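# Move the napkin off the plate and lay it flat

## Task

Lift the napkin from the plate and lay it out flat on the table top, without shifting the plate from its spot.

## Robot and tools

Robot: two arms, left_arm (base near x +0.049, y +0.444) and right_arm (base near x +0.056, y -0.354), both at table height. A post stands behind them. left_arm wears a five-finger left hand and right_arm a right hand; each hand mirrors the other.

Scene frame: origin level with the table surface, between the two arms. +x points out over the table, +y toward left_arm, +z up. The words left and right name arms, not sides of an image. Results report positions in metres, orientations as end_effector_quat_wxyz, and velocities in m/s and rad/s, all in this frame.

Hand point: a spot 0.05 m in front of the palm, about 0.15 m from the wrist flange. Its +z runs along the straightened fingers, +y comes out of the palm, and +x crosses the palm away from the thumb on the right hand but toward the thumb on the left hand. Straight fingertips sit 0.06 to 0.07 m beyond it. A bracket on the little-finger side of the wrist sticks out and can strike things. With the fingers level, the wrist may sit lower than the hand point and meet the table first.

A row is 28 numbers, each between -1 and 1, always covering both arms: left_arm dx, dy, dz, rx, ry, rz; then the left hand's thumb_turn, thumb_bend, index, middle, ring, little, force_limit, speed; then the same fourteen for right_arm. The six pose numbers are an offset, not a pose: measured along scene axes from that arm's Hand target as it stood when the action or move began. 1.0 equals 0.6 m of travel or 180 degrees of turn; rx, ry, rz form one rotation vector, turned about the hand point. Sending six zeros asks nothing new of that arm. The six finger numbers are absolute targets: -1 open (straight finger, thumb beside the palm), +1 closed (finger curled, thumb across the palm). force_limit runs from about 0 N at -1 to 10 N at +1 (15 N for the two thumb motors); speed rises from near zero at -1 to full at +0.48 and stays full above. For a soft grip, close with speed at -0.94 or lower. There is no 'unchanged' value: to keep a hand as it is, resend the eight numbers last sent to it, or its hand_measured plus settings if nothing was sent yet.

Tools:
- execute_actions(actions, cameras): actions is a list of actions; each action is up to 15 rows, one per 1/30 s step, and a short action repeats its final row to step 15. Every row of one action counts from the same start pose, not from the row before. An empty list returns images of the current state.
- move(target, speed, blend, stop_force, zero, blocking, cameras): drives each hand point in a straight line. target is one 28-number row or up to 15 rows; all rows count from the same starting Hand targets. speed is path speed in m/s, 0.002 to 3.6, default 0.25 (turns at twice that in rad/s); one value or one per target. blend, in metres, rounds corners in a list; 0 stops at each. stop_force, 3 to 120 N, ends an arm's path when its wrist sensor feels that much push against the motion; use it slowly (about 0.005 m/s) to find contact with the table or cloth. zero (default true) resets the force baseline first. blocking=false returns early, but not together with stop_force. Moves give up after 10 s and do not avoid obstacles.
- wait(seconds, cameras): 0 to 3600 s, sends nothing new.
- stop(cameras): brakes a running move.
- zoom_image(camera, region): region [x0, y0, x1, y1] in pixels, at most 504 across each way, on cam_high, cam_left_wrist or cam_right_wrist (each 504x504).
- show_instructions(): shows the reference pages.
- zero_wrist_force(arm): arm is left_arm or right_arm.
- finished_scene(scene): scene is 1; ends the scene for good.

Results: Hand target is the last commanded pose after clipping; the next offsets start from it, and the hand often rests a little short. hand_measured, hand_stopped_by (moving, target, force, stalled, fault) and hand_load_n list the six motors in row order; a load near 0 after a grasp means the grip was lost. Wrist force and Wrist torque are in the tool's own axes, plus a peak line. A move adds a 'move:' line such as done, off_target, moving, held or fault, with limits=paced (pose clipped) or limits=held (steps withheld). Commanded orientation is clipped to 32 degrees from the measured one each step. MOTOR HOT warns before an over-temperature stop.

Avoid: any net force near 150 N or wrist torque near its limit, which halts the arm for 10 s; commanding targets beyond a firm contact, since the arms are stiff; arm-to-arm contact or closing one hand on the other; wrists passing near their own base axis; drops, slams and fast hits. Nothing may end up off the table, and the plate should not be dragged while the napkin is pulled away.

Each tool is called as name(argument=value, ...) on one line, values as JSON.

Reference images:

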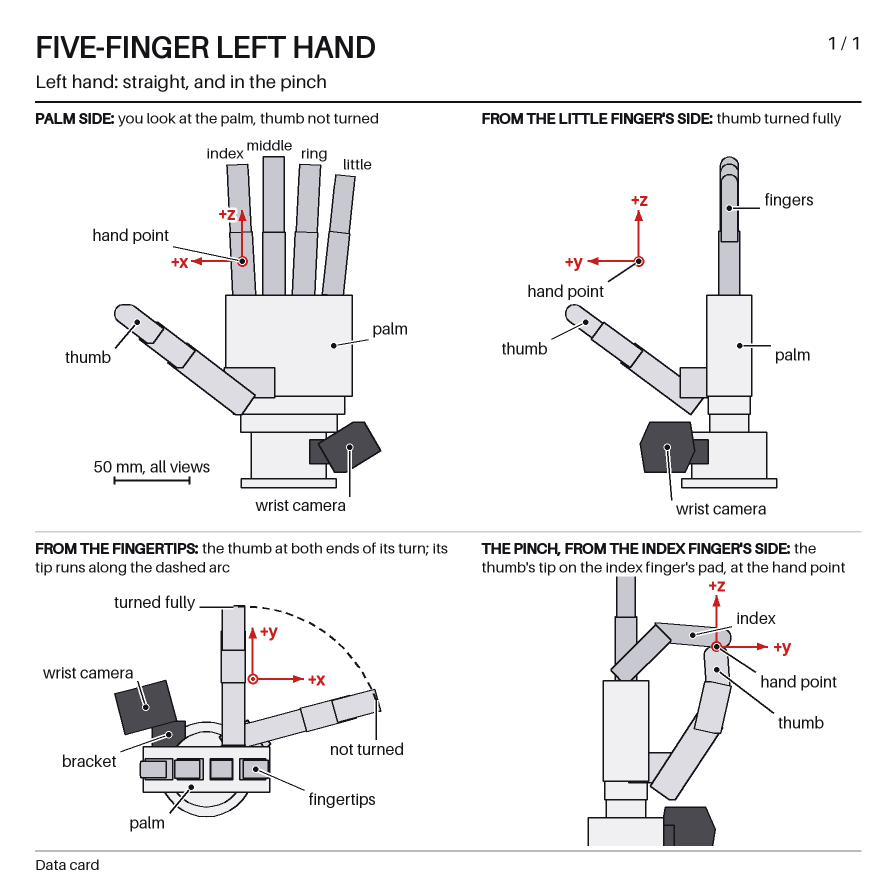

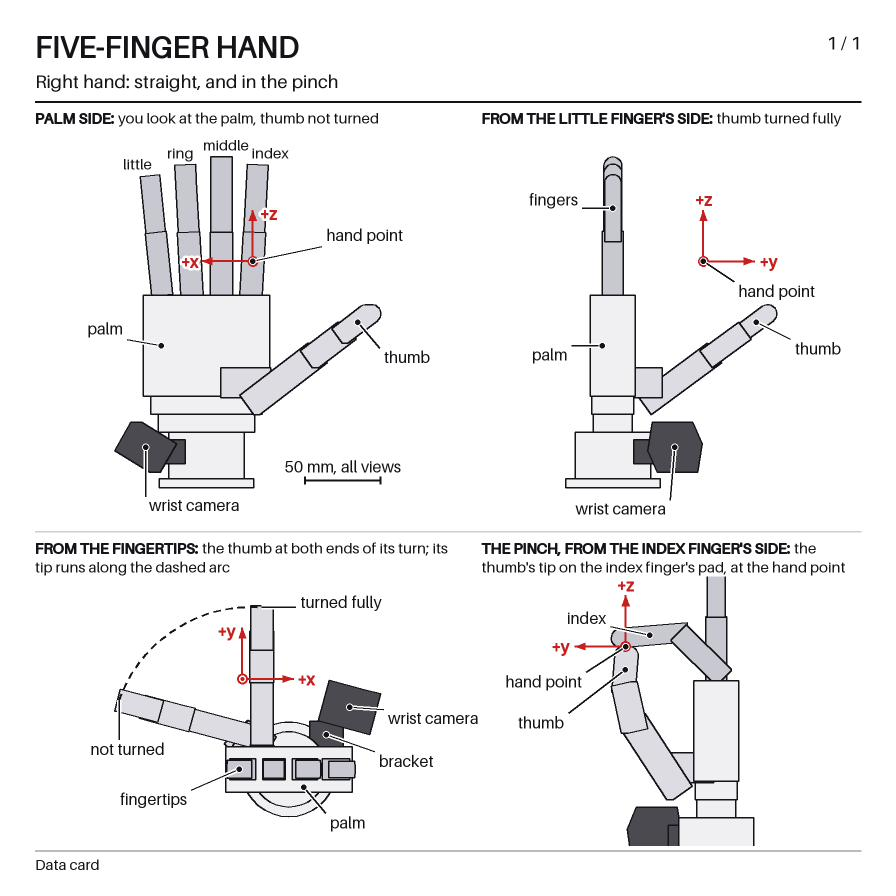

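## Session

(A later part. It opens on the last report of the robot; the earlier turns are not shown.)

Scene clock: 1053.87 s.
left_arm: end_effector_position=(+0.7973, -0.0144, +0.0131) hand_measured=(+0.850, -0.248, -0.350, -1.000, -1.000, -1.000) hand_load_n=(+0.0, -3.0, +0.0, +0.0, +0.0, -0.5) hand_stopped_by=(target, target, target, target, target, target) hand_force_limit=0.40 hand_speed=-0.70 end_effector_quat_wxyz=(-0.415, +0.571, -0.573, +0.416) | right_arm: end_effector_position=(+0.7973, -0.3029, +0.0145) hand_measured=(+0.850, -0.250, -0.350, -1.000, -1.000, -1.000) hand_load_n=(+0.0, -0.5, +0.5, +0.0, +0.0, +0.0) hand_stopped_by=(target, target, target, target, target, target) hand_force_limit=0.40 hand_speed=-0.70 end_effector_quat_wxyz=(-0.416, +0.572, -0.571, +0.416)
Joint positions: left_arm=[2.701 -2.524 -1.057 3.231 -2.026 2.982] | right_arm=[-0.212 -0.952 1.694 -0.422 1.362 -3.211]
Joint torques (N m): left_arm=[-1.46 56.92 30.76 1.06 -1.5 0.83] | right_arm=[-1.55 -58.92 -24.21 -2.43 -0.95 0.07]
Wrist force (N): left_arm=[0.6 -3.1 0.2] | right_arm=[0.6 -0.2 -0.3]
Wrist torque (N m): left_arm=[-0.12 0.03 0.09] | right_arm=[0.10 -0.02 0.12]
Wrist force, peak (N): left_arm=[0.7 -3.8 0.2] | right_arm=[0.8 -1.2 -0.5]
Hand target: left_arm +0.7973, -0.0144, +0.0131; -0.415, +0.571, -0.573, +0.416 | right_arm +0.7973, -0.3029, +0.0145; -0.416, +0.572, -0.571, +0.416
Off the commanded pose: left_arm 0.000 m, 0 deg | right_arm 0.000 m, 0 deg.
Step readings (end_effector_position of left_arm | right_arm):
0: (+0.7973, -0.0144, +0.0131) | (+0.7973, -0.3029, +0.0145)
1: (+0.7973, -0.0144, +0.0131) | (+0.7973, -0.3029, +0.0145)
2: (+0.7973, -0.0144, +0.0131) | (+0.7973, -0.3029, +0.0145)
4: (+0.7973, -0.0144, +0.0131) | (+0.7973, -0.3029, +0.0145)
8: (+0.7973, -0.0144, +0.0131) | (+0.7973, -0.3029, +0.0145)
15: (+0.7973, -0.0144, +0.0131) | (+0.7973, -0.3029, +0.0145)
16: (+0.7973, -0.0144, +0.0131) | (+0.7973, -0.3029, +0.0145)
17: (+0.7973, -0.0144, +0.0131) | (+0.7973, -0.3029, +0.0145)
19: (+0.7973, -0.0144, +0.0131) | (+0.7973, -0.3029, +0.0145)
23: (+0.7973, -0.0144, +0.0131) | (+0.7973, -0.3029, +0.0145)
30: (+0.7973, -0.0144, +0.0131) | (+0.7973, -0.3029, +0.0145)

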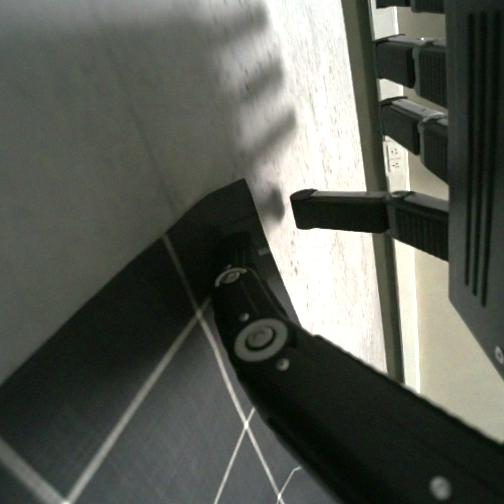

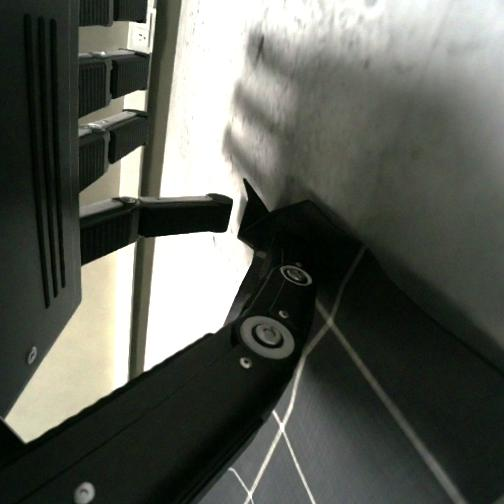

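move(target=[0,0,0.08,0,0,0,0.85,-0.4,-0.6,-1,-1,-1,0.4,-0.7,0,0,0.08,0,0,0,0.85,-0.4,-0.6,-1,-1,-1,0.4,-0.7], speed=0.05, cameras=["cam_left_wrist","cam_right_wrist"])

Scene clock: 1059.17 s.
left_arm: end_effector_position=(+0.7974, -0.0145, +0.0613) hand_measured=(+0.850, -0.400, -0.600, -1.000, -1.000, -1.000) hand_load_n=(+0.0, +0.0, +0.0, +0.0, +0.0, +0.0) hand_stopped_by=(target, target, target, target, target, target) hand_force_limit=0.40 hand_speed=-0.70 end_effector_quat_wxyz=(-0.415, +0.571, -0.572, +0.416) | right_arm: end_effector_position=(+0.7974, -0.3029, +0.0628) hand_measured=(+0.850, -0.400, -0.600, -1.000, -1.000, -1.000) hand_load_n=(+0.0, +0.0, +0.0, +0.0, +0.0, +0.0) hand_stopped_by=(target, target, target, target, target, target) hand_force_limit=0.40 hand_speed=-0.70 end_effector_quat_wxyz=(-0.416, +0.572, -0.571, +0.416)
Joint positions: left_arm=[2.701 -2.474 -1.023 3.146 -2.026 2.982] | right_arm=[-0.212 -1.025 1.663 -0.319 1.362 -3.211]
Joint torques (N m): left_arm=[2.13 45.68 11.67 2.15 -0.67 0.38] | right_arm=[1.05 -32.12 -10.56 -2.78 -0.43 1.45]
Wrist force (N): left_arm=[0.3 1.1 0.4] | right_arm=[0.9 -0.2 -0.4]
Wrist torque (N m): left_arm=[0.13 0.05 0.04] | right_arm=[0.03 -0.06 0.14]
Wrist force, peak (N): left_arm=[0.5 -3.7 0.3] | right_arm=[1.4 -0.1 -0.3]
Hand target: left_arm +0.7973, -0.0144, +0.0611; -0.415, +0.571, -0.573, +0.416 | right_arm +0.7973, -0.3029, +0.0625; -0.416, +0.572, -0.571, +0.416
Off the commanded pose: left_arm 0.000 m, 0 deg | right_arm 0.000 m, 0 deg.
move: done

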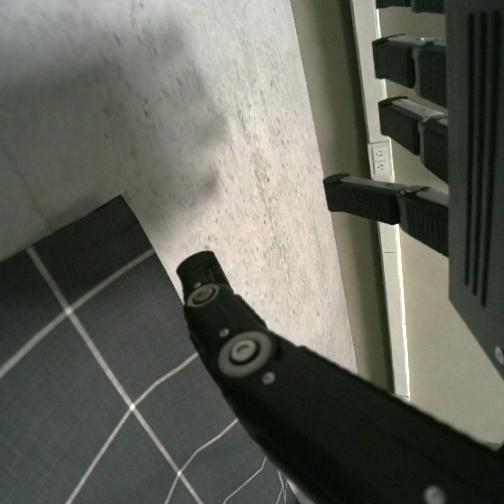

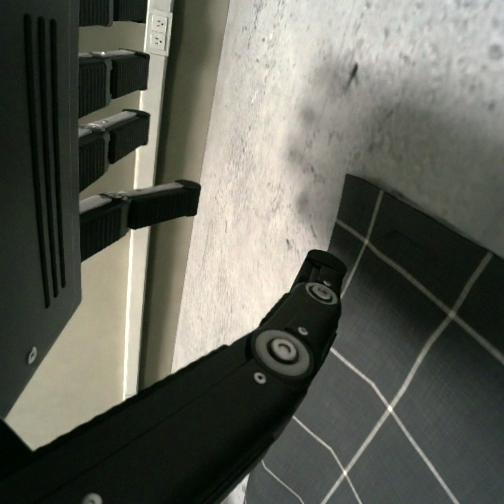

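move(target=[[0,0,0.3,0,0,0,0.85,-0.4,-0.6,-1,-1,-1,0.4,-0.7,0,0,0.3,0,0,0,0.85,-0.4,-0.6,-1,-1,-1,0.4,-0.7],[-0.2,0.7,0.3,0,0,0,0.85,-0.4,-0.6,-1,-1,-1,0.4,-0.7,-0.4,-0.35,0.4,0,0.1,0,0.85,-0.4,-0.6,-1,-1,-1,0.4,-0.7]], speed=0.15, blend=0.03, cameras=["all"])

zoom_image(camera="cam_high", region=[60, 140, 330, 350])

Scene clock: 1071.40 s.
left_arm: end_effector_position=(+0.6773, +0.4055, +0.2411) hand_measured=(+0.850, -0.400, -0.600, -1.000, -1.000, -1.000) hand_load_n=(+0.0, +0.0, +0.0, +0.0, +0.0, +0.0) hand_stopped_by=(target, target, target, target, target, target) hand_force_limit=0.40 hand_speed=-0.70 end_effector_quat_wxyz=(-0.415, +0.572, -0.573, +0.416) | right_arm: end_effector_position=(+0.5573, -0.5129, +0.3027) hand_measured=(+0.850, -0.400, -0.600, -1.000, -1.000, -1.000) hand_load_n=(+0.0, +0.0, +0.0, -0.5, +0.0, +0.0) hand_stopped_by=(target, target, target, target, target, target) hand_force_limit=0.40 hand_speed=-0.70 end_effector_quat_wxyz=(-0.321, +0.630, -0.629, +0.322)
Joint positions: left_arm=[3.496 -1.675 -1.764 3.11 -1.272 3.242] | right_arm=[-0.865 -1.471 1.523 0.791 0.902 -3.751]
Joint torques (N m): left_arm=[9.14 22.04 32.6 1.87 1.78 0.03] | right_arm=[-7.17 -13.87 -11.34 2.28 -0.12 -1.59]
Wrist force (N): left_arm=[0.3 0.7 -0.3] | right_arm=[1.1 0.1 -0.6]
Wrist torque (N m): left_arm=[0.12 0.05 0.20] | right_arm=[0.13 -0.07 0.12]
Wrist force, peak (N): left_arm=[0.2 2.8 0.7] | right_arm=[1.9 0.0 -1.2]
Hand target: left_arm +0.6773, +0.4056, +0.2411; -0.415, +0.571, -0.573, +0.416 | right_arm +0.5573, -0.5129, +0.3025; -0.321, +0.630, -0.629, +0.322
Off the commanded pose: left_arm 0.000 m, 0 deg | right_arm 0.000 m, 0 deg.
move: done

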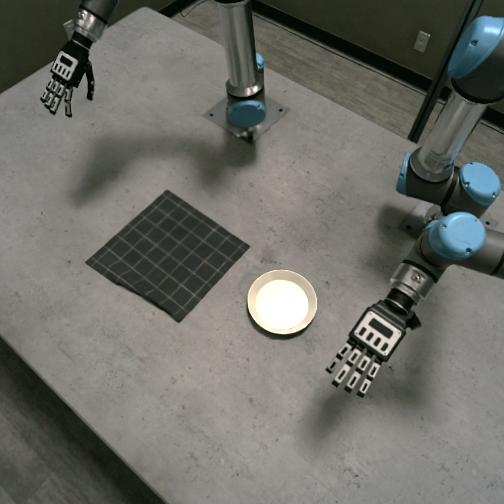

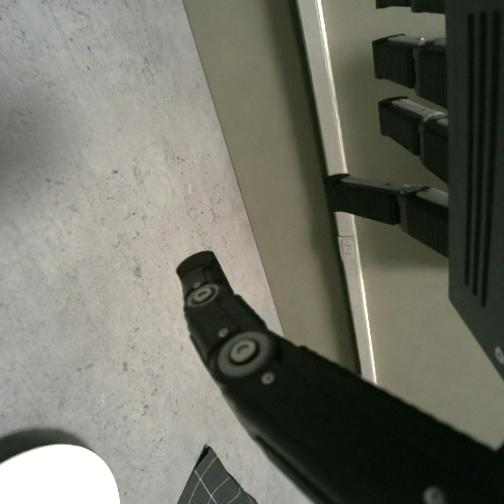

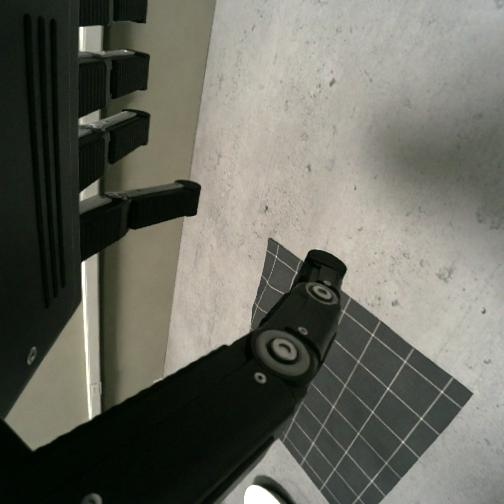

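Scaled by 1.867.

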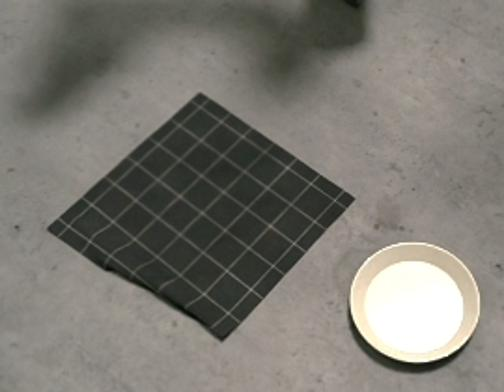

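zoom_image(camera="cam_high", region=[75, 240, 205, 340])

Scaled by 3.877.

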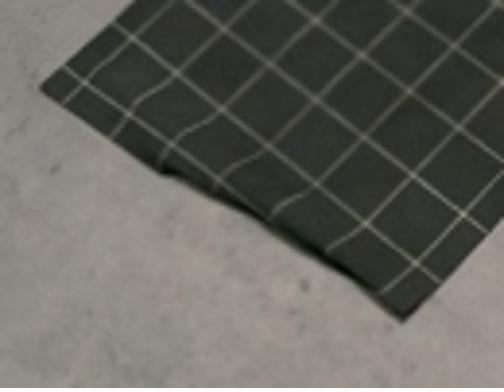

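move(target=[0,0,0,0,0,0,0.85,-0.4,-0.6,-1,-1,-1,0.4,-0.7,0.27,0.57,-0.30,0,-0.1,0,0.85,0.3,0,-1,-1,-1,0.4,0], speed=0.15, cameras=["all"])

Scene clock: 1102.33 s.
left_arm: end_effector_position=(+0.6773, +0.4056, +0.2411) hand_measured=(+0.850, -0.400, -0.600, -1.000, -1.000, -1.000) hand_load_n=(+0.0, +0.0, +0.0, +0.0, -0.5, +0.0) hand_stopped_by=(target, target, target, target, target, target) hand_force_limit=0.40 hand_speed=-0.70 end_effector_quat_wxyz=(-0.415, +0.571, -0.573, +0.416) | right_arm: end_effector_position=(+0.7193, -0.1709, +0.1226) hand_measured=(+0.850, +0.300, +0.000, -1.000, -1.000, -1.000) hand_load_n=(+0.0, +0.0, +0.0, +0.0, +0.0, +0.0) hand_stopped_by=(target, target, target, target, target, target) hand_force_limit=0.40 hand_speed=0.00 end_effector_quat_wxyz=(-0.416, +0.572, -0.571, +0.416)
Joint positions: left_arm=[3.496 -1.675 -1.764 3.11 -1.272 3.242] | right_arm=[0.05 -1.215 1.776 -0.248 1.611 -3.129]
Joint torques (N m): left_arm=[9.33 17.06 33.19 2.25 1.83 1.13] | right_arm=[7.43 -35.2 -9.1 -2.53 1.22 -1.4]
Wrist force (N): left_arm=[0.3 1.0 -0.1] | right_arm=[0.6 0.2 -0.3]
Wrist torque (N m): left_arm=[0.13 0.07 0.19] | right_arm=[0.06 -0.03 0.15]
Wrist force, peak (N): left_arm=[0.5 1.2 0.2] | right_arm=[2.4 -0.2 -1.1]
Hand target: left_arm +0.6773, +0.4056, +0.2411; -0.415, +0.571, -0.573, +0.416 | right_arm +0.7193, -0.1709, +0.1225; -0.416, +0.572, -0.571, +0.416
Off the commanded pose: left_arm 0.000 m, 0 deg | right_arm 0.000 m, 0 deg.
move: done

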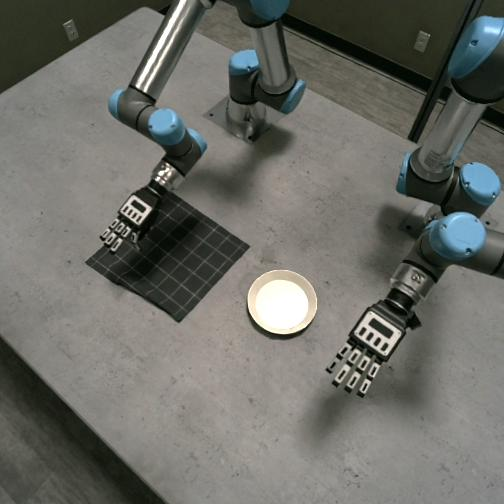

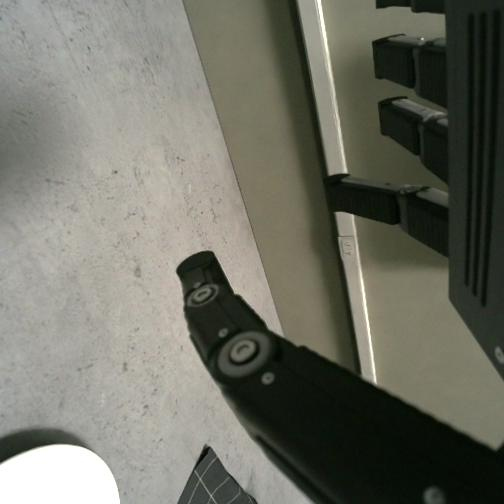

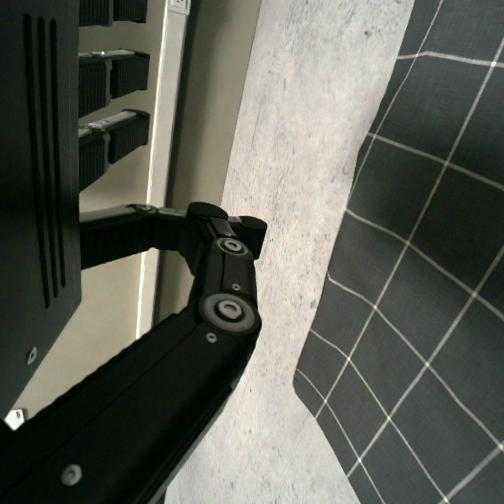

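zoom_image(camera="cam_right_wrist", region=[254, 0, 504, 250])

zoom_image(camera="cam_right_wrist", region=[254, 250, 504, 504])

Scaled by 2.016.

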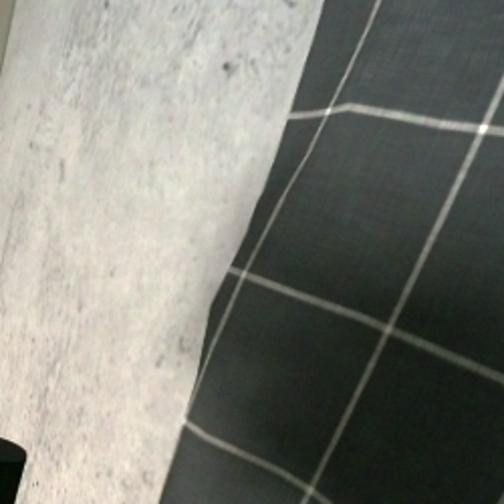

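Scaled by 1.984.

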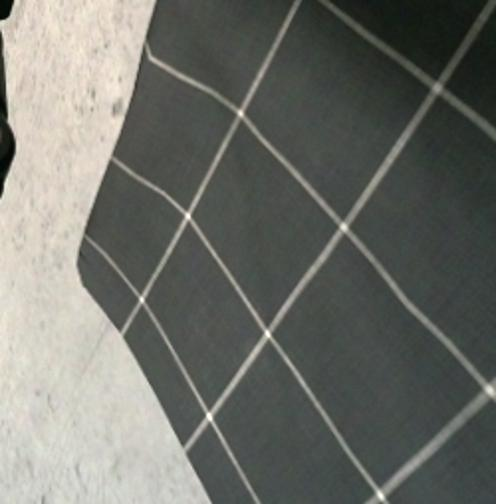

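move(target=[0,0,0,0,0,0,0.85,-0.4,-0.6,-1,-1,-1,0.4,-0.7,0.043,0,-0.165,0,0,0,0.85,0.3,0,-1,-1,-1,0.4,0], speed=0.15, cameras=[])

move(target=[0,0,0,0,0,0,0.85,-0.4,-0.6,-1,-1,-1,0.4,-0.7,0,0,-0.05,0,0,0,0.85,0.3,0,-1,-1,-1,0.4,0], speed=0.01, stop_force=3, cameras=["cam_right_wrist"])

Scene clock: 1131.03 s.
left_arm: end_effector_position=(+0.6773, +0.4056, +0.2411) hand_measured=(+0.850, -0.400, -0.600, -1.000, -1.000, -1.000) hand_load_n=(+0.0, +0.0, +0.0, +0.0, +0.0, +0.0) hand_stopped_by=(target, target, target, target, target, target) hand_force_limit=0.40 hand_speed=-0.70 end_effector_quat_wxyz=(-0.415, +0.571, -0.573, +0.416) | right_arm: end_effector_position=(+0.7452, -0.1709, +0.0237) hand_measured=(+0.850, +0.300, +0.000, -1.000, -1.000, -1.000) hand_load_n=(+0.0, +0.0, +0.0, +0.0, +0.0, +0.0) hand_stopped_by=(target, target, target, target, target, target) hand_force_limit=0.40 hand_speed=0.00 end_effector_quat_wxyz=(-0.416, +0.572, -0.571, +0.416)
Joint positions: left_arm=[3.496 -1.675 -1.764 3.11 -1.272 3.242] | right_arm=[0.048 -1.02 1.784 -0.452 1.609 -3.13]
Joint torques (N m): left_arm=[9.21 17.59 32.88 2.25 1.66 1.09] | right_arm=[2.13 -35.05 -4.53 -2.47 0.75 -1.18]
Wrist force (N): left_arm=[0.3 0.7 0.2] | right_arm=[0.9 0.1 -0.2]
Wrist torque (N m): left_arm=[0.08 0.07 0.20] | right_arm=[0.04 -0.08 0.20]
Wrist force, peak (N): left_arm=[0.9 1.0 0.3] | right_arm=[1.3 1.7 0.5]
Hand target: left_arm +0.6773, +0.4056, +0.2411; -0.415, +0.571, -0.573, +0.416 | right_arm +0.7451, -0.1709, +0.0235; -0.416, +0.572, -0.571, +0.416
Off the commanded pose: left_arm 0.000 m, 0 deg | right_arm 0.000 m, 0 deg.
move: done

Scene clock: 1133.17 s.
left_arm: end_effector_position=(+0.6773, +0.4056, +0.2411) hand_measured=(+0.850, -0.400, -0.600, -1.000, -1.000, -1.000) hand_load_n=(+0.0, +0.0, +0.0, +0.0, +0.0, +0.0) hand_stopped_by=(target, target, target, target, target, target) hand_force_limit=0.40 hand_speed=-0.70 end_effector_quat_wxyz=(-0.415, +0.571, -0.573, +0.416) | right_arm: end_effector_position=(+0.7451, -0.1709, +0.0139) hand_measured=(+0.850, +0.300, +0.000, -1.000, -1.000, -1.000) hand_load_n=(+0.0, +0.0, +0.0, +0.0, +0.0, +0.0) hand_stopped_by=(target, target, target, target, target, target) hand_force_limit=0.40 hand_speed=0.00 end_effector_quat_wxyz=(-0.416, +0.572, -0.571, +0.416)
Joint positions: left_arm=[3.496 -1.675 -1.764 3.11 -1.272 3.242] | right_arm=[0.048 -1.003 1.789 -0.473 1.609 -3.13]
Joint torques (N m): left_arm=[8.94 17.45 32.9 2.31 1.68 1.02] | right_arm=[7.76 -56.05 -24.27 -0.11 1.24 0.7]
Wrist force (N): left_arm=[0.4 0.7 0.1] | right_arm=[0.6 -2.7 -0.8]
Wrist torque (N m): left_arm=[0.08 0.06 0.20] | right_arm=[0.01 -0.05 0.17]
Wrist force, peak (N): left_arm=[0.6 0.9 0.5] | right_arm=[0.5 -7.9 -2.8]
Hand target: left_arm +0.6773, +0.4056, +0.2411; -0.415, +0.571, -0.573, +0.416 | right_arm +0.7451, -0.1709, +0.0139; -0.416, +0.572, -0.571, +0.416 (not the last commanded pose)
Off the commanded pose: left_arm 0.000 m, 0 deg | right_arm 0.020 m, 0 deg.
move: contact (right_arm)

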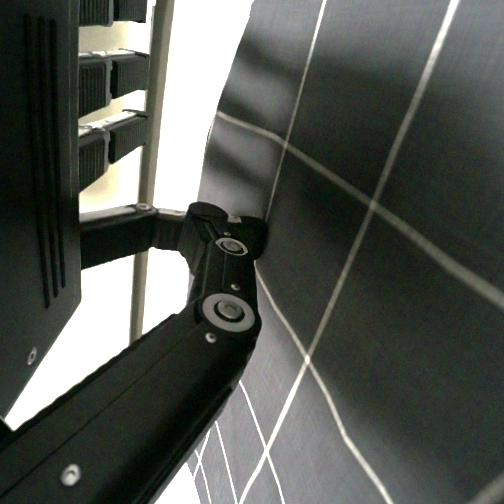

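move(target=[0,0,0,0,0,0,0.85,-0.4,-0.6,-1,-1,-1,0.4,-0.7,0.16,0,0,0,0,0,0.85,0.3,0,-1,-1,-1,0.4,0], speed=0.05, stop_force=30, cameras=["cam_high","cam_right_wrist"])

zoom_image(camera="cam_high", region=[65, 190, 205, 340])

Scene clock: 1141.33 s.
left_arm: end_effector_position=(+0.6773, +0.4056, +0.2411) hand_measured=(+0.850, -0.400, -0.600, -1.000, -1.000, -1.000) hand_load_n=(+0.0, +0.0, +0.0, +0.0, +0.0, +0.0) hand_stopped_by=(target, target, target, target, target, target) hand_force_limit=0.40 hand_speed=-0.70 end_effector_quat_wxyz=(-0.415, +0.571, -0.573, +0.416) | right_arm: end_effector_position=(+0.8411, -0.1709, +0.0139) hand_measured=(+0.850, +0.300, +0.000, -1.000, -1.000, -1.000) hand_load_n=(+0.0, +0.0, -4.5, +0.0, -0.5, +0.0) hand_stopped_by=(target, target, target, target, target, target) hand_force_limit=0.40 hand_speed=0.00 end_effector_quat_wxyz=(-0.416, +0.572, -0.571, +0.416)
Joint positions: left_arm=[3.496 -1.675 -1.764 3.11 -1.272 3.242] | right_arm=[0.041 -0.834 1.472 -0.326 1.603 -3.132]
Joint torques (N m): left_arm=[8.62 17.16 31.15 2.28 1.75 1.13] | right_arm=[4.83 -55.44 -11.79 2.07 1.17 -1.52]
Wrist force (N): left_arm=[0.4 0.7 0.3] | right_arm=[0.6 -13.4 -7.3]
Wrist torque (N m): left_arm=[0.08 0.07 0.21] | right_arm=[-0.14 0.02 0.10]
Wrist force, peak (N): left_arm=[0.8 1.0 0.0] | right_arm=[0.4 -16.3 -8.8]
Hand target: left_arm +0.6773, +0.4056, +0.2411; -0.415, +0.571, -0.573, +0.416 | right_arm +0.8411, -0.1709, +0.0139; -0.416, +0.572, -0.571, +0.416
Off the commanded pose: left_arm 0.000 m, 0 deg | right_arm 0.000 m, 0 deg.
move: done

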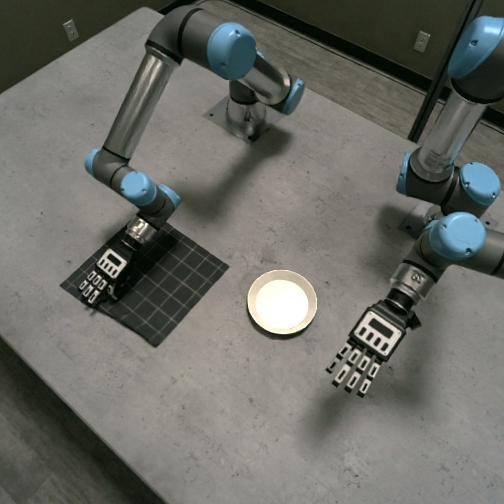

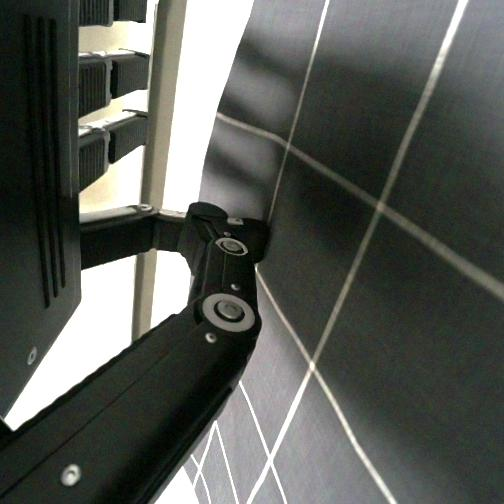

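Scaled by 3.360.

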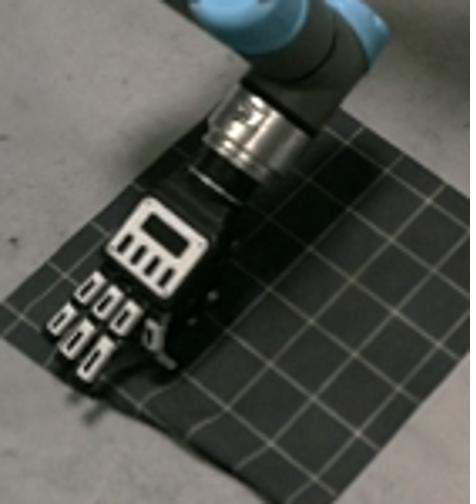

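move(target=[0,0,0,0,0,0,0.85,-0.4,-0.6,-1,-1,-1,0.4,-0.7,0,0,0.15,0,0,0,0.85,0.3,0,-1,-1,-1,0.4,0], speed=0.1, cameras=["cam_high","cam_right_wrist"])

zoom_image(camera="cam_high", region=[45, 230, 195, 370])

Scene clock: 1150.33 s.
left_arm: end_effector_position=(+0.6773, +0.4056, +0.2411) hand_measured=(+0.850, -0.400, -0.600, -1.000, -1.000, -1.000) hand_load_n=(+0.0, +0.0, +0.0, +0.0, +0.0, +0.0) hand_stopped_by=(target, target, target, target, target, target) hand_force_limit=0.40 hand_speed=-0.70 end_effector_quat_wxyz=(-0.415, +0.571, -0.573, +0.416) | right_arm: end_effector_position=(+0.8411, -0.1709, +0.1041) hand_measured=(+0.850, +0.300, +0.000, -1.000, -1.000, -1.000) hand_load_n=(+0.0, +0.0, +0.0, +0.0, +0.0, -0.5) hand_stopped_by=(target, target, target, target, target, target) hand_force_limit=0.40 hand_speed=0.00 end_effector_quat_wxyz=(-0.416, +0.572, -0.571, +0.416)
Joint positions: left_arm=[3.496 -1.675 -1.764 3.11 -1.272 3.242] | right_arm=[0.041 -0.945 1.404 -0.146 1.603 -3.132]
Joint torques (N m): left_arm=[9.01 17.28 30.9 2.3 1.57 1.09] | right_arm=[3.28 -38.71 -10.82 -0.55 0.26 0.95]
Wrist force (N): left_arm=[0.3 0.3 0.0] | right_arm=[0.9 0.1 -0.1]
Wrist torque (N m): left_arm=[0.04 0.07 0.21] | right_arm=[0.06 -0.07 0.19]
Wrist force, peak (N): left_arm=[0.5 1.1 0.2] | right_arm=[0.4 -14.0 -7.1]
Hand target: left_arm +0.6773, +0.4056, +0.2411; -0.415, +0.571, -0.573, +0.416 | right_arm +0.8411, -0.1709, +0.1039; -0.416, +0.572, -0.571, +0.416
Off the commanded pose: left_arm 0.000 m, 0 deg | right_arm 0.000 m, 0 deg.
move: done

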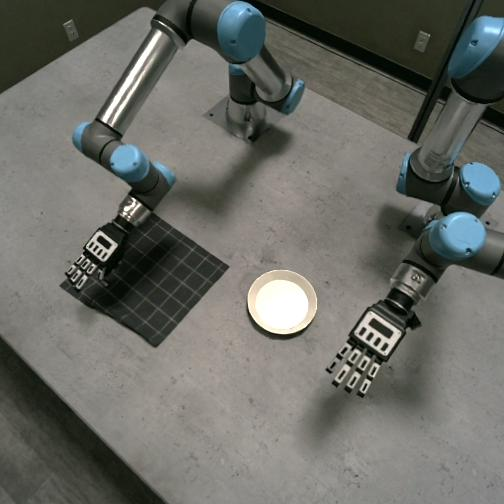

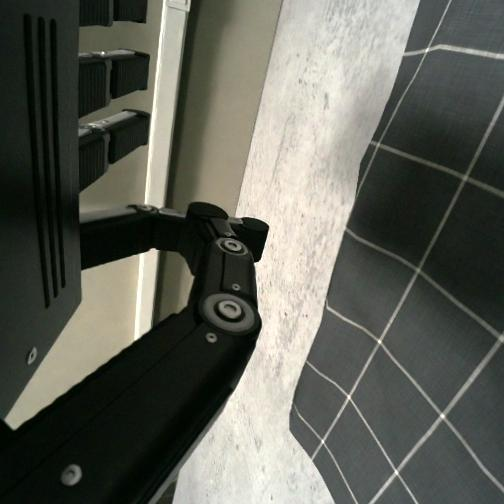

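Scaled by 3.360.

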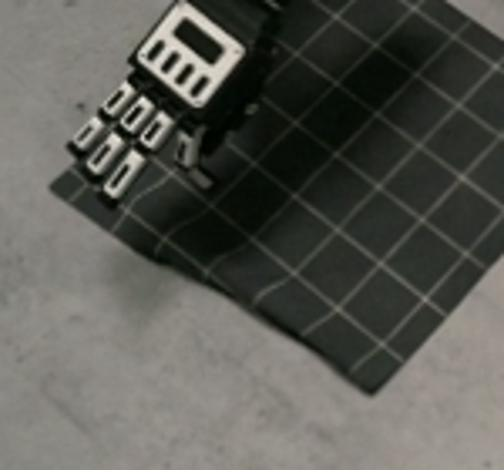

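move(target=[0,0,0,0,0,0,0.85,-0.4,-0.6,-1,-1,-1,0.4,-0.7,0.05,0,-0.125,0,0,0,0.85,0.3,0,-1,-1,-1,0.4,0], speed=0.1, cameras=["cam_high","cam_right_wrist"])

zoom_image(camera="cam_high", region=[45, 230, 195, 370])

Scene clock: 1171.77 s.
left_arm: end_effector_position=(+0.6773, +0.4056, +0.2411) hand_measured=(+0.850, -0.400, -0.600, -1.000, -1.000, -1.000) hand_load_n=(+0.0, +0.5, +0.0, +0.0, +0.0, +0.0) hand_stopped_by=(target, target, target, target, target, target) hand_force_limit=0.40 hand_speed=-0.70 end_effector_quat_wxyz=(-0.415, +0.571, -0.573, +0.416) | right_arm: end_effector_position=(+0.8711, -0.1709, +0.0290) hand_measured=(+0.850, +0.300, +0.000, -1.000, -1.000, -1.000) hand_load_n=(+0.0, +0.0, +0.0, +0.0, +0.0, +0.0) hand_stopped_by=(target, target, target, target, target, target) hand_force_limit=0.40 hand_speed=0.00 end_effector_quat_wxyz=(-0.416, +0.572, -0.571, +0.416)
Joint positions: left_arm=[3.496 -1.675 -1.764 3.11 -1.272 3.242] | right_arm=[0.039 -0.795 1.353 -0.245 1.601 -3.133]
Joint torques (N m): left_arm=[8.39 17.39 29.98 2.25 1.52 1.06] | right_arm=[-3.66 -58.13 -7.68 -0.39 -0.27 -1.64]
Wrist force (N): left_arm=[0.4 0.2 0.2] | right_arm=[1.1 -0.4 -0.4]
Wrist torque (N m): left_arm=[0.01 0.06 0.22] | right_arm=[0.00 -0.08 0.19]
Wrist force, peak (N): left_arm=[0.4 1.1 0.6] | right_arm=[1.5 0.5 0.1]
Hand target: left_arm +0.6773, +0.4056, +0.2411; -0.415, +0.571, -0.573, +0.416 | right_arm +0.8711, -0.1709, +0.0289; -0.416, +0.572, -0.571, +0.416
Off the commanded pose: left_arm 0.000 m, 0 deg | right_arm 0.000 m, 0 deg.
move: done

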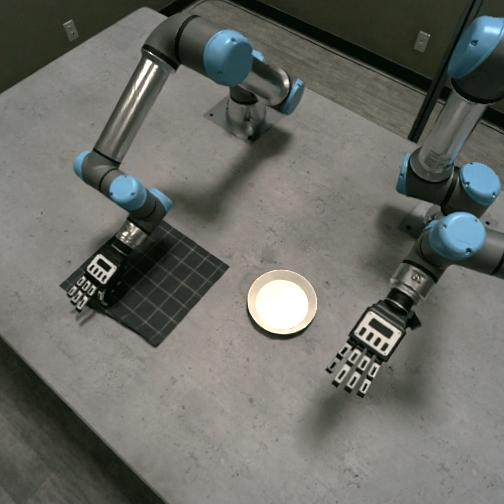

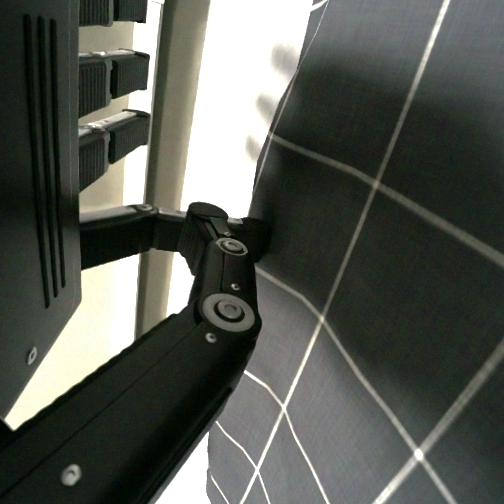

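Scaled by 3.360.

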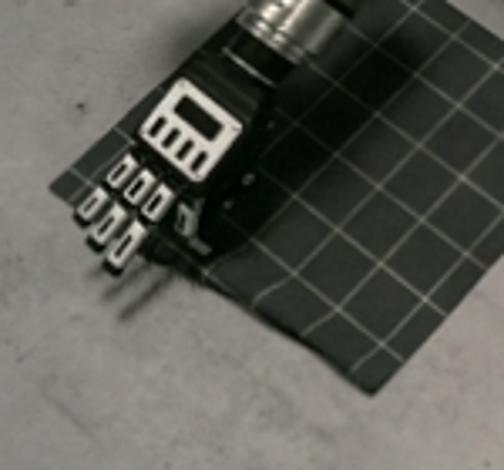

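move(target=[0,0,0,0,0,0,0.85,-0.4,-0.6,-1,-1,-1,0.4,-0.7,0.005,0,-0.05,0,0,0,0.85,0.3,0,-1,-1,-1,0.4,0], speed=0.01, stop_force=3, cameras=["cam_right_wrist"])

move(target=[0,0,0,0,0,0,0.85,-0.4,-0.6,-1,-1,-1,0.4,-0.7,0.033,0,0,0,0,0,0.85,0.3,0,-1,-1,-1,0.4,0], speed=0.03, stop_force=30, cameras=["cam_high","cam_right_wrist"])

zoom_image(camera="cam_high", region=[45, 230, 195, 370])

Scene clock: 1186.80 s.
left_arm: end_effector_position=(+0.6773, +0.4056, +0.2411) hand_measured=(+0.850, -0.400, -0.600, -1.000, -1.000, -1.000) hand_load_n=(-0.5, +0.0, +0.0, +0.0, +0.0, +0.0) hand_stopped_by=(target, target, target, target, target, target) hand_force_limit=0.40 hand_speed=-0.70 end_effector_quat_wxyz=(-0.415, +0.571, -0.573, +0.416) | right_arm: end_effector_position=(+0.8725, -0.1709, +0.0146) hand_measured=(+0.850, +0.300, +0.000, -1.000, -1.000, -1.000) hand_load_n=(+0.0, +0.0, +0.0, -0.5, +0.0, +0.0) hand_stopped_by=(target, target, target, target, target, target) hand_force_limit=0.40 hand_speed=0.00 end_effector_quat_wxyz=(-0.416, +0.572, -0.571, +0.416)
Joint positions: left_arm=[3.496 -1.675 -1.764 3.11 -1.272 3.242] | right_arm=[0.039 -0.774 1.355 -0.269 1.601 -3.133]
Joint torques (N m): left_arm=[7.83 17.22 29.52 2.31 1.49 1.13] | right_arm=[-5.94 -66.91 -12.6 0.81 -0.58 0.28]
Wrist force (N): left_arm=[0.3 0.5 0.0] | right_arm=[1.1 -2.4 -1.6]
Wrist torque (N m): left_arm=[0.05 0.07 0.20] | right_arm=[0.02 -0.07 0.18]
Wrist force, peak (N): left_arm=[0.9 0.9 -0.2] | right_arm=[1.3 -7.9 -3.2]
Hand target: left_arm +0.6773, +0.4056, +0.2411; -0.415, +0.571, -0.573, +0.416 | right_arm +0.8725, -0.1709, +0.0147; -0.416, +0.572, -0.571, +0.416 (not the last commanded pose)
Off the commanded pose: left_arm 0.000 m, 0 deg | right_arm 0.016 m, 0 deg.
move: contact (right_arm)

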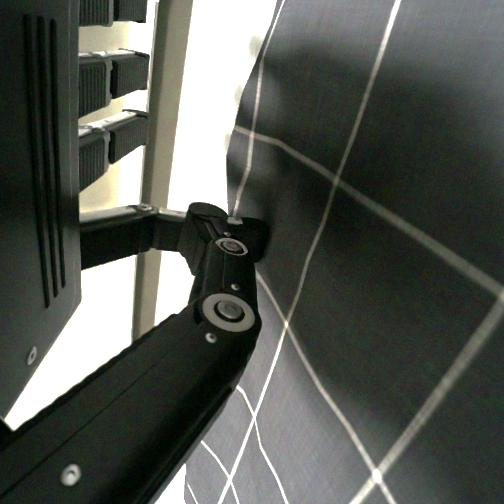

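Scene clock: 1188.50 s.
left_arm: end_effector_position=(+0.6773, +0.4056, +0.2411) hand_measured=(+0.850, -0.400, -0.600, -1.000, -1.000, -1.000) hand_load_n=(+0.0, +0.0, +0.0, +0.0, +0.0, +0.0) hand_stopped_by=(target, target, target, target, target, target) hand_force_limit=0.40 hand_speed=-0.70 end_effector_quat_wxyz=(-0.415, +0.571, -0.573, +0.416) | right_arm: end_effector_position=(+0.8923, -0.1709, +0.0147) hand_measured=(+0.850, +0.300, +0.000, -1.000, -1.000, -1.000) hand_load_n=(+0.0, +0.0, -0.5, +0.0, +0.0, +0.0) hand_stopped_by=(target, target, target, target, target, target) hand_force_limit=0.40 hand_speed=0.00 end_effector_quat_wxyz=(-0.416, +0.572, -0.571, +0.416)
Joint positions: left_arm=[3.496 -1.675 -1.764 3.11 -1.272 3.242] | right_arm=[0.038 -0.733 1.277 -0.231 1.6 -3.133]
Joint torques (N m): left_arm=[8.38 17.98 29.15 2.33 1.52 1.12] | right_arm=[-2.81 -67.15 -6.42 -1.74 0.6 -1.65]
Wrist force (N): left_arm=[0.3 0.8 0.5] | right_arm=[0.7 -4.5 -1.9]
Wrist torque (N m): left_arm=[0.07 0.09 0.20] | right_arm=[-0.04 -0.02 0.16]
Wrist force, peak (N): left_arm=[0.9 1.0 0.4] | right_arm=[1.0 -7.1 -3.5]
Hand target: left_arm +0.6773, +0.4056, +0.2411; -0.415, +0.571, -0.573, +0.416 | right_arm +0.8923, -0.1709, +0.0147; -0.416, +0.572, -0.571, +0.416
Off the commanded pose: left_arm 0.000 m, 0 deg | right_arm 0.000 m, 0 deg.
move: done

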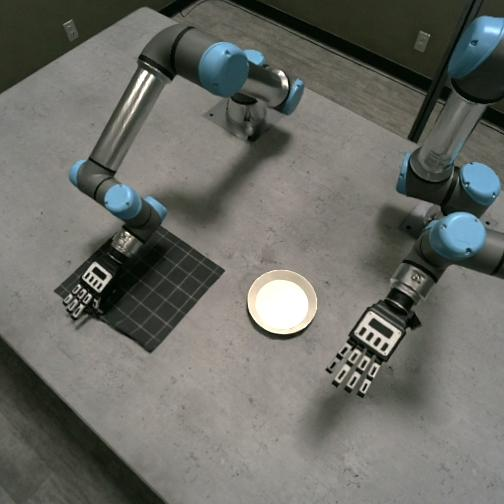

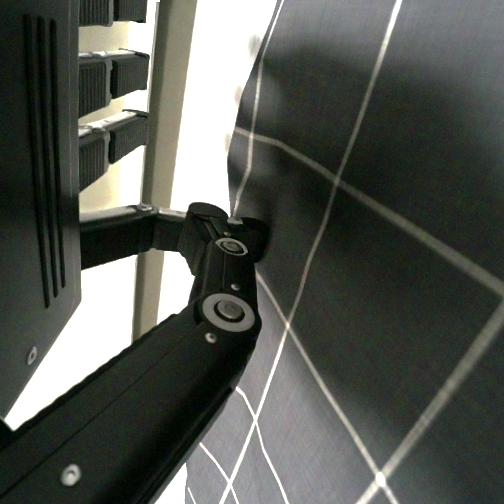

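Scaled by 3.360.

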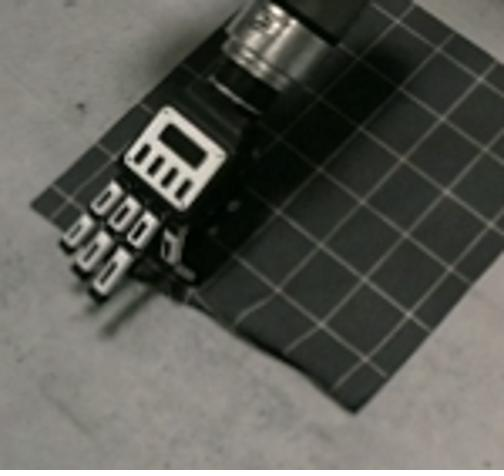

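move(target=[0,0,0,0,0,0,0.85,-0.4,-0.6,-1,-1,-1,0.4,-0.7,0.0,0,0.04,0,0,0,0.85,-0.25,0.15,-1,-1,-1,0.4,0], speed=0.1, cameras=["cam_high","cam_right_wrist"])

zoom_image(camera="cam_high", region=[45, 230, 195, 370])

Scene clock: 1212.13 s.
left_arm: end_effector_position=(+0.6773, +0.4056, +0.2411) hand_measured=(+0.850, -0.400, -0.600, -1.000, -1.000, -1.000) hand_load_n=(+0.0, +0.0, +0.0, +0.0, +0.0, +0.0) hand_stopped_by=(target, target, target, target, target, target) hand_force_limit=0.40 hand_speed=-0.70 end_effector_quat_wxyz=(-0.415, +0.571, -0.573, +0.416) | right_arm: end_effector_position=(+0.8924, -0.1709, +0.0388) hand_measured=(+0.850, -0.250, +0.150, -1.000, -1.000, -1.000) hand_load_n=(+0.0, +0.0, +0.0, +0.0, +0.0, +0.0) hand_stopped_by=(target, target, target, target, target, target) hand_force_limit=0.40 hand_speed=0.00 end_effector_quat_wxyz=(-0.416, +0.572, -0.571, +0.416)
Joint positions: left_arm=[3.496 -1.675 -1.764 3.11 -1.272 3.242] | right_arm=[0.038 -0.763 1.263 -0.188 1.6 -3.133]
Joint torques (N m): left_arm=[7.95 17.2 28.72 2.31 1.47 1.16] | right_arm=[4.57 -46.3 -8.61 -0.92 0.98 -0.37]
Wrist force (N): left_arm=[0.0 0.9 0.0] | right_arm=[0.9 -0.2 -0.2]
Wrist torque (N m): left_arm=[0.10 0.11 0.18] | right_arm=[0.00 -0.07 0.19]
Wrist force, peak (N): left_arm=[0.5 1.2 0.3] | right_arm=[1.1 -4.8 -2.0]
Hand target: left_arm +0.6773, +0.4056, +0.2411; -0.415, +0.571, -0.573, +0.416 | right_arm +0.8923, -0.1709, +0.0387; -0.416, +0.572, -0.571, +0.416
Off the commanded pose: left_arm 0.000 m, 0 deg | right_arm 0.000 m, 0 deg.
move: done

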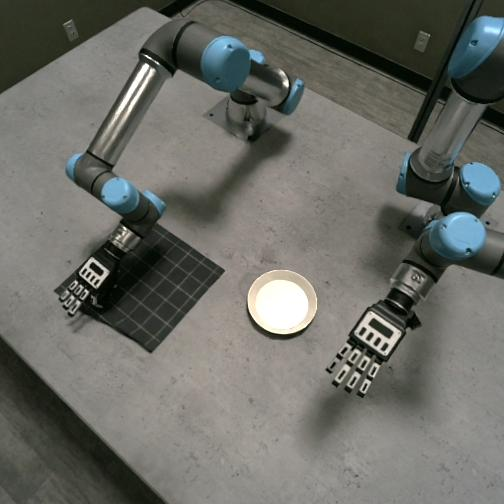

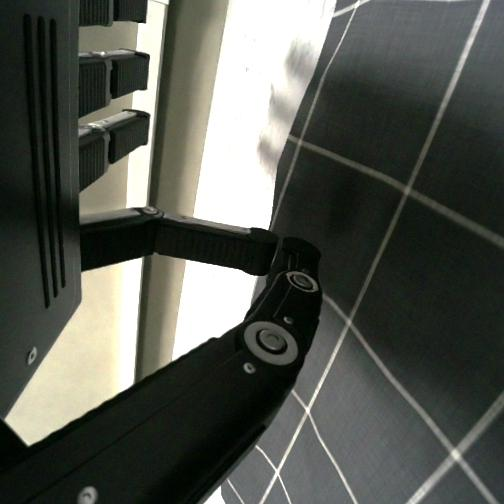

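Scaled by 3.360.

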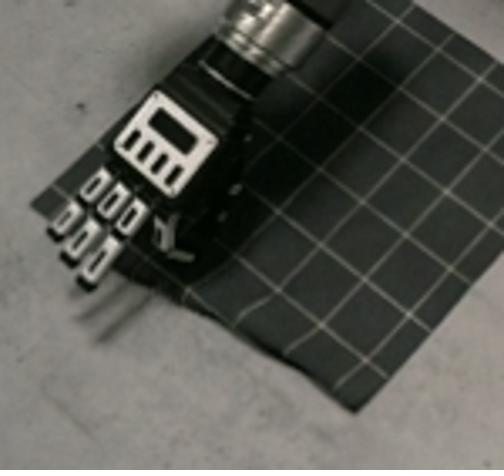

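move(target=[0,0,0,0,0,0,0.85,-0.4,-0.6,-1,-1,-1,0.4,-0.7,0.035,0,-0.033,0,0,0,0.85,-0.25,0.15,-1,-1,-1,0.4,0], speed=0.1, cameras=[])

move(target=[0,0,0,0,0,0,0.85,-0.4,-0.6,-1,-1,-1,0.4,-0.7,0,0,-0.05,0,0,0,0.85,-0.25,0.15,-1,-1,-1,0.4,0], speed=0.01, stop_force=4, cameras=["cam_high","cam_right_wrist"])

zoom_image(camera="cam_high", region=[45, 230, 195, 370])

Scene clock: 1235.77 s.
left_arm: end_effector_position=(+0.6773, +0.4056, +0.2411) hand_measured=(+0.850, -0.400, -0.600, -1.000, -1.000, -1.000) hand_load_n=(+0.0, +0.0, +0.0, +0.0, +0.0, +0.0) hand_stopped_by=(target, target, target, target, target, target) hand_force_limit=0.40 hand_speed=-0.70 end_effector_quat_wxyz=(-0.415, +0.571, -0.573, +0.416) | right_arm: end_effector_position=(+0.9132, -0.1709, +0.0188) hand_measured=(+0.850, -0.250, +0.150, -1.000, -1.000, -1.000) hand_load_n=(+0.0, +0.0, +0.0, +0.0, +0.0, +0.0) hand_stopped_by=(target, target, target, target, target, target) hand_force_limit=0.40 hand_speed=0.00 end_effector_quat_wxyz=(-0.416, +0.572, -0.571, +0.416)
Joint positions: left_arm=[3.496 -1.675 -1.764 3.11 -1.272 3.242] | right_arm=[0.037 -0.694 1.187 -0.181 1.599 -3.133]
Joint torques (N m): left_arm=[7.51 17.13 28.23 2.26 1.35 1.11] | right_arm=[0.17 -56.06 -24.03 -2.69 0.92 -1.82]
Wrist force (N): left_arm=[0.5 0.5 0.3] | right_arm=[0.9 -0.2 -0.2]
Wrist torque (N m): left_arm=[0.04 0.05 0.21] | right_arm=[0.03 -0.05 0.18]
Wrist force, peak (N): left_arm=[0.7 1.0 0.5] | right_arm=[0.7 -0.7 -1.2]
Hand target: left_arm +0.6773, +0.4056, +0.2411; -0.415, +0.571, -0.573, +0.416 | right_arm +0.9133, -0.1709, +0.0189; -0.416, +0.572, -0.571, +0.416
Off the commanded pose: left_arm 0.000 m, 0 deg | right_arm 0.000 m, 0 deg.
move: done

Scene clock: 1237.40 s.
left_arm: end_effector_position=(+0.6773, +0.4056, +0.2411) hand_measured=(+0.850, -0.400, -0.600, -1.000, -1.000, -1.000) hand_load_n=(+0.0, +0.0, +0.0, +0.0, +0.0, +0.0) hand_stopped_by=(target, target, target, target, target, target) hand_force_limit=0.40 hand_speed=-0.70 end_effector_quat_wxyz=(-0.415, +0.571, -0.573, +0.416) | right_arm: end_effector_position=(+0.9133, -0.1709, +0.0148) hand_measured=(+0.850, -0.250, +0.150, -1.000, -1.000, -1.000) hand_load_n=(+0.0, -2.0, -0.5, +0.0, +0.0, +0.0) hand_stopped_by=(target, target, target, target, target, target) hand_force_limit=0.40 hand_speed=0.00 end_effector_quat_wxyz=(-0.416, +0.572, -0.571, +0.416)
Joint positions: left_arm=[3.496 -1.675 -1.764 3.11 -1.272 3.242] | right_arm=[0.037 -0.689 1.189 -0.188 1.599 -3.133]
Joint torques (N m): left_arm=[7.66 17.26 27.8 2.32 1.42 1.12] | right_arm=[2.25 -69.46 -26.68 0.26 1.31 -1.78]
Wrist force (N): left_arm=[0.2 0.8 0.1] | right_arm=[0.7 -3.9 -1.6]
Wrist torque (N m): left_arm=[0.09 0.09 0.19] | right_arm=[-0.07 -0.01 0.15]
Wrist force, peak (N): left_arm=[0.3 1.1 0.4] | right_arm=[0.7 -9.5 -3.8]
Hand target: left_arm +0.6773, +0.4056, +0.2411; -0.415, +0.571, -0.573, +0.416 | right_arm +0.9133, -0.1709, +0.0148; -0.416, +0.572, -0.571, +0.416 (not the last commanded pose)
Off the commanded pose: left_arm 0.000 m, 0 deg | right_arm 0.026 m, 0 deg.
move: contact (right_arm)

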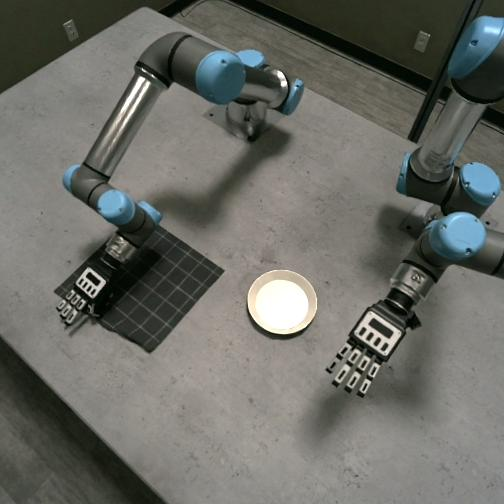

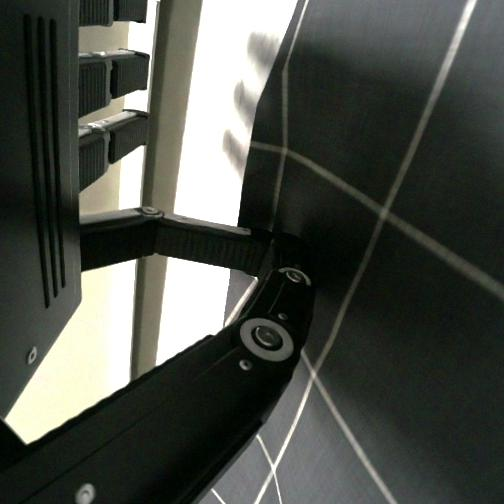

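Scaled by 3.360.

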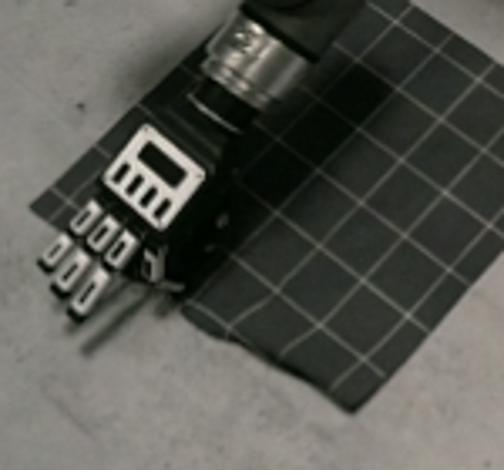

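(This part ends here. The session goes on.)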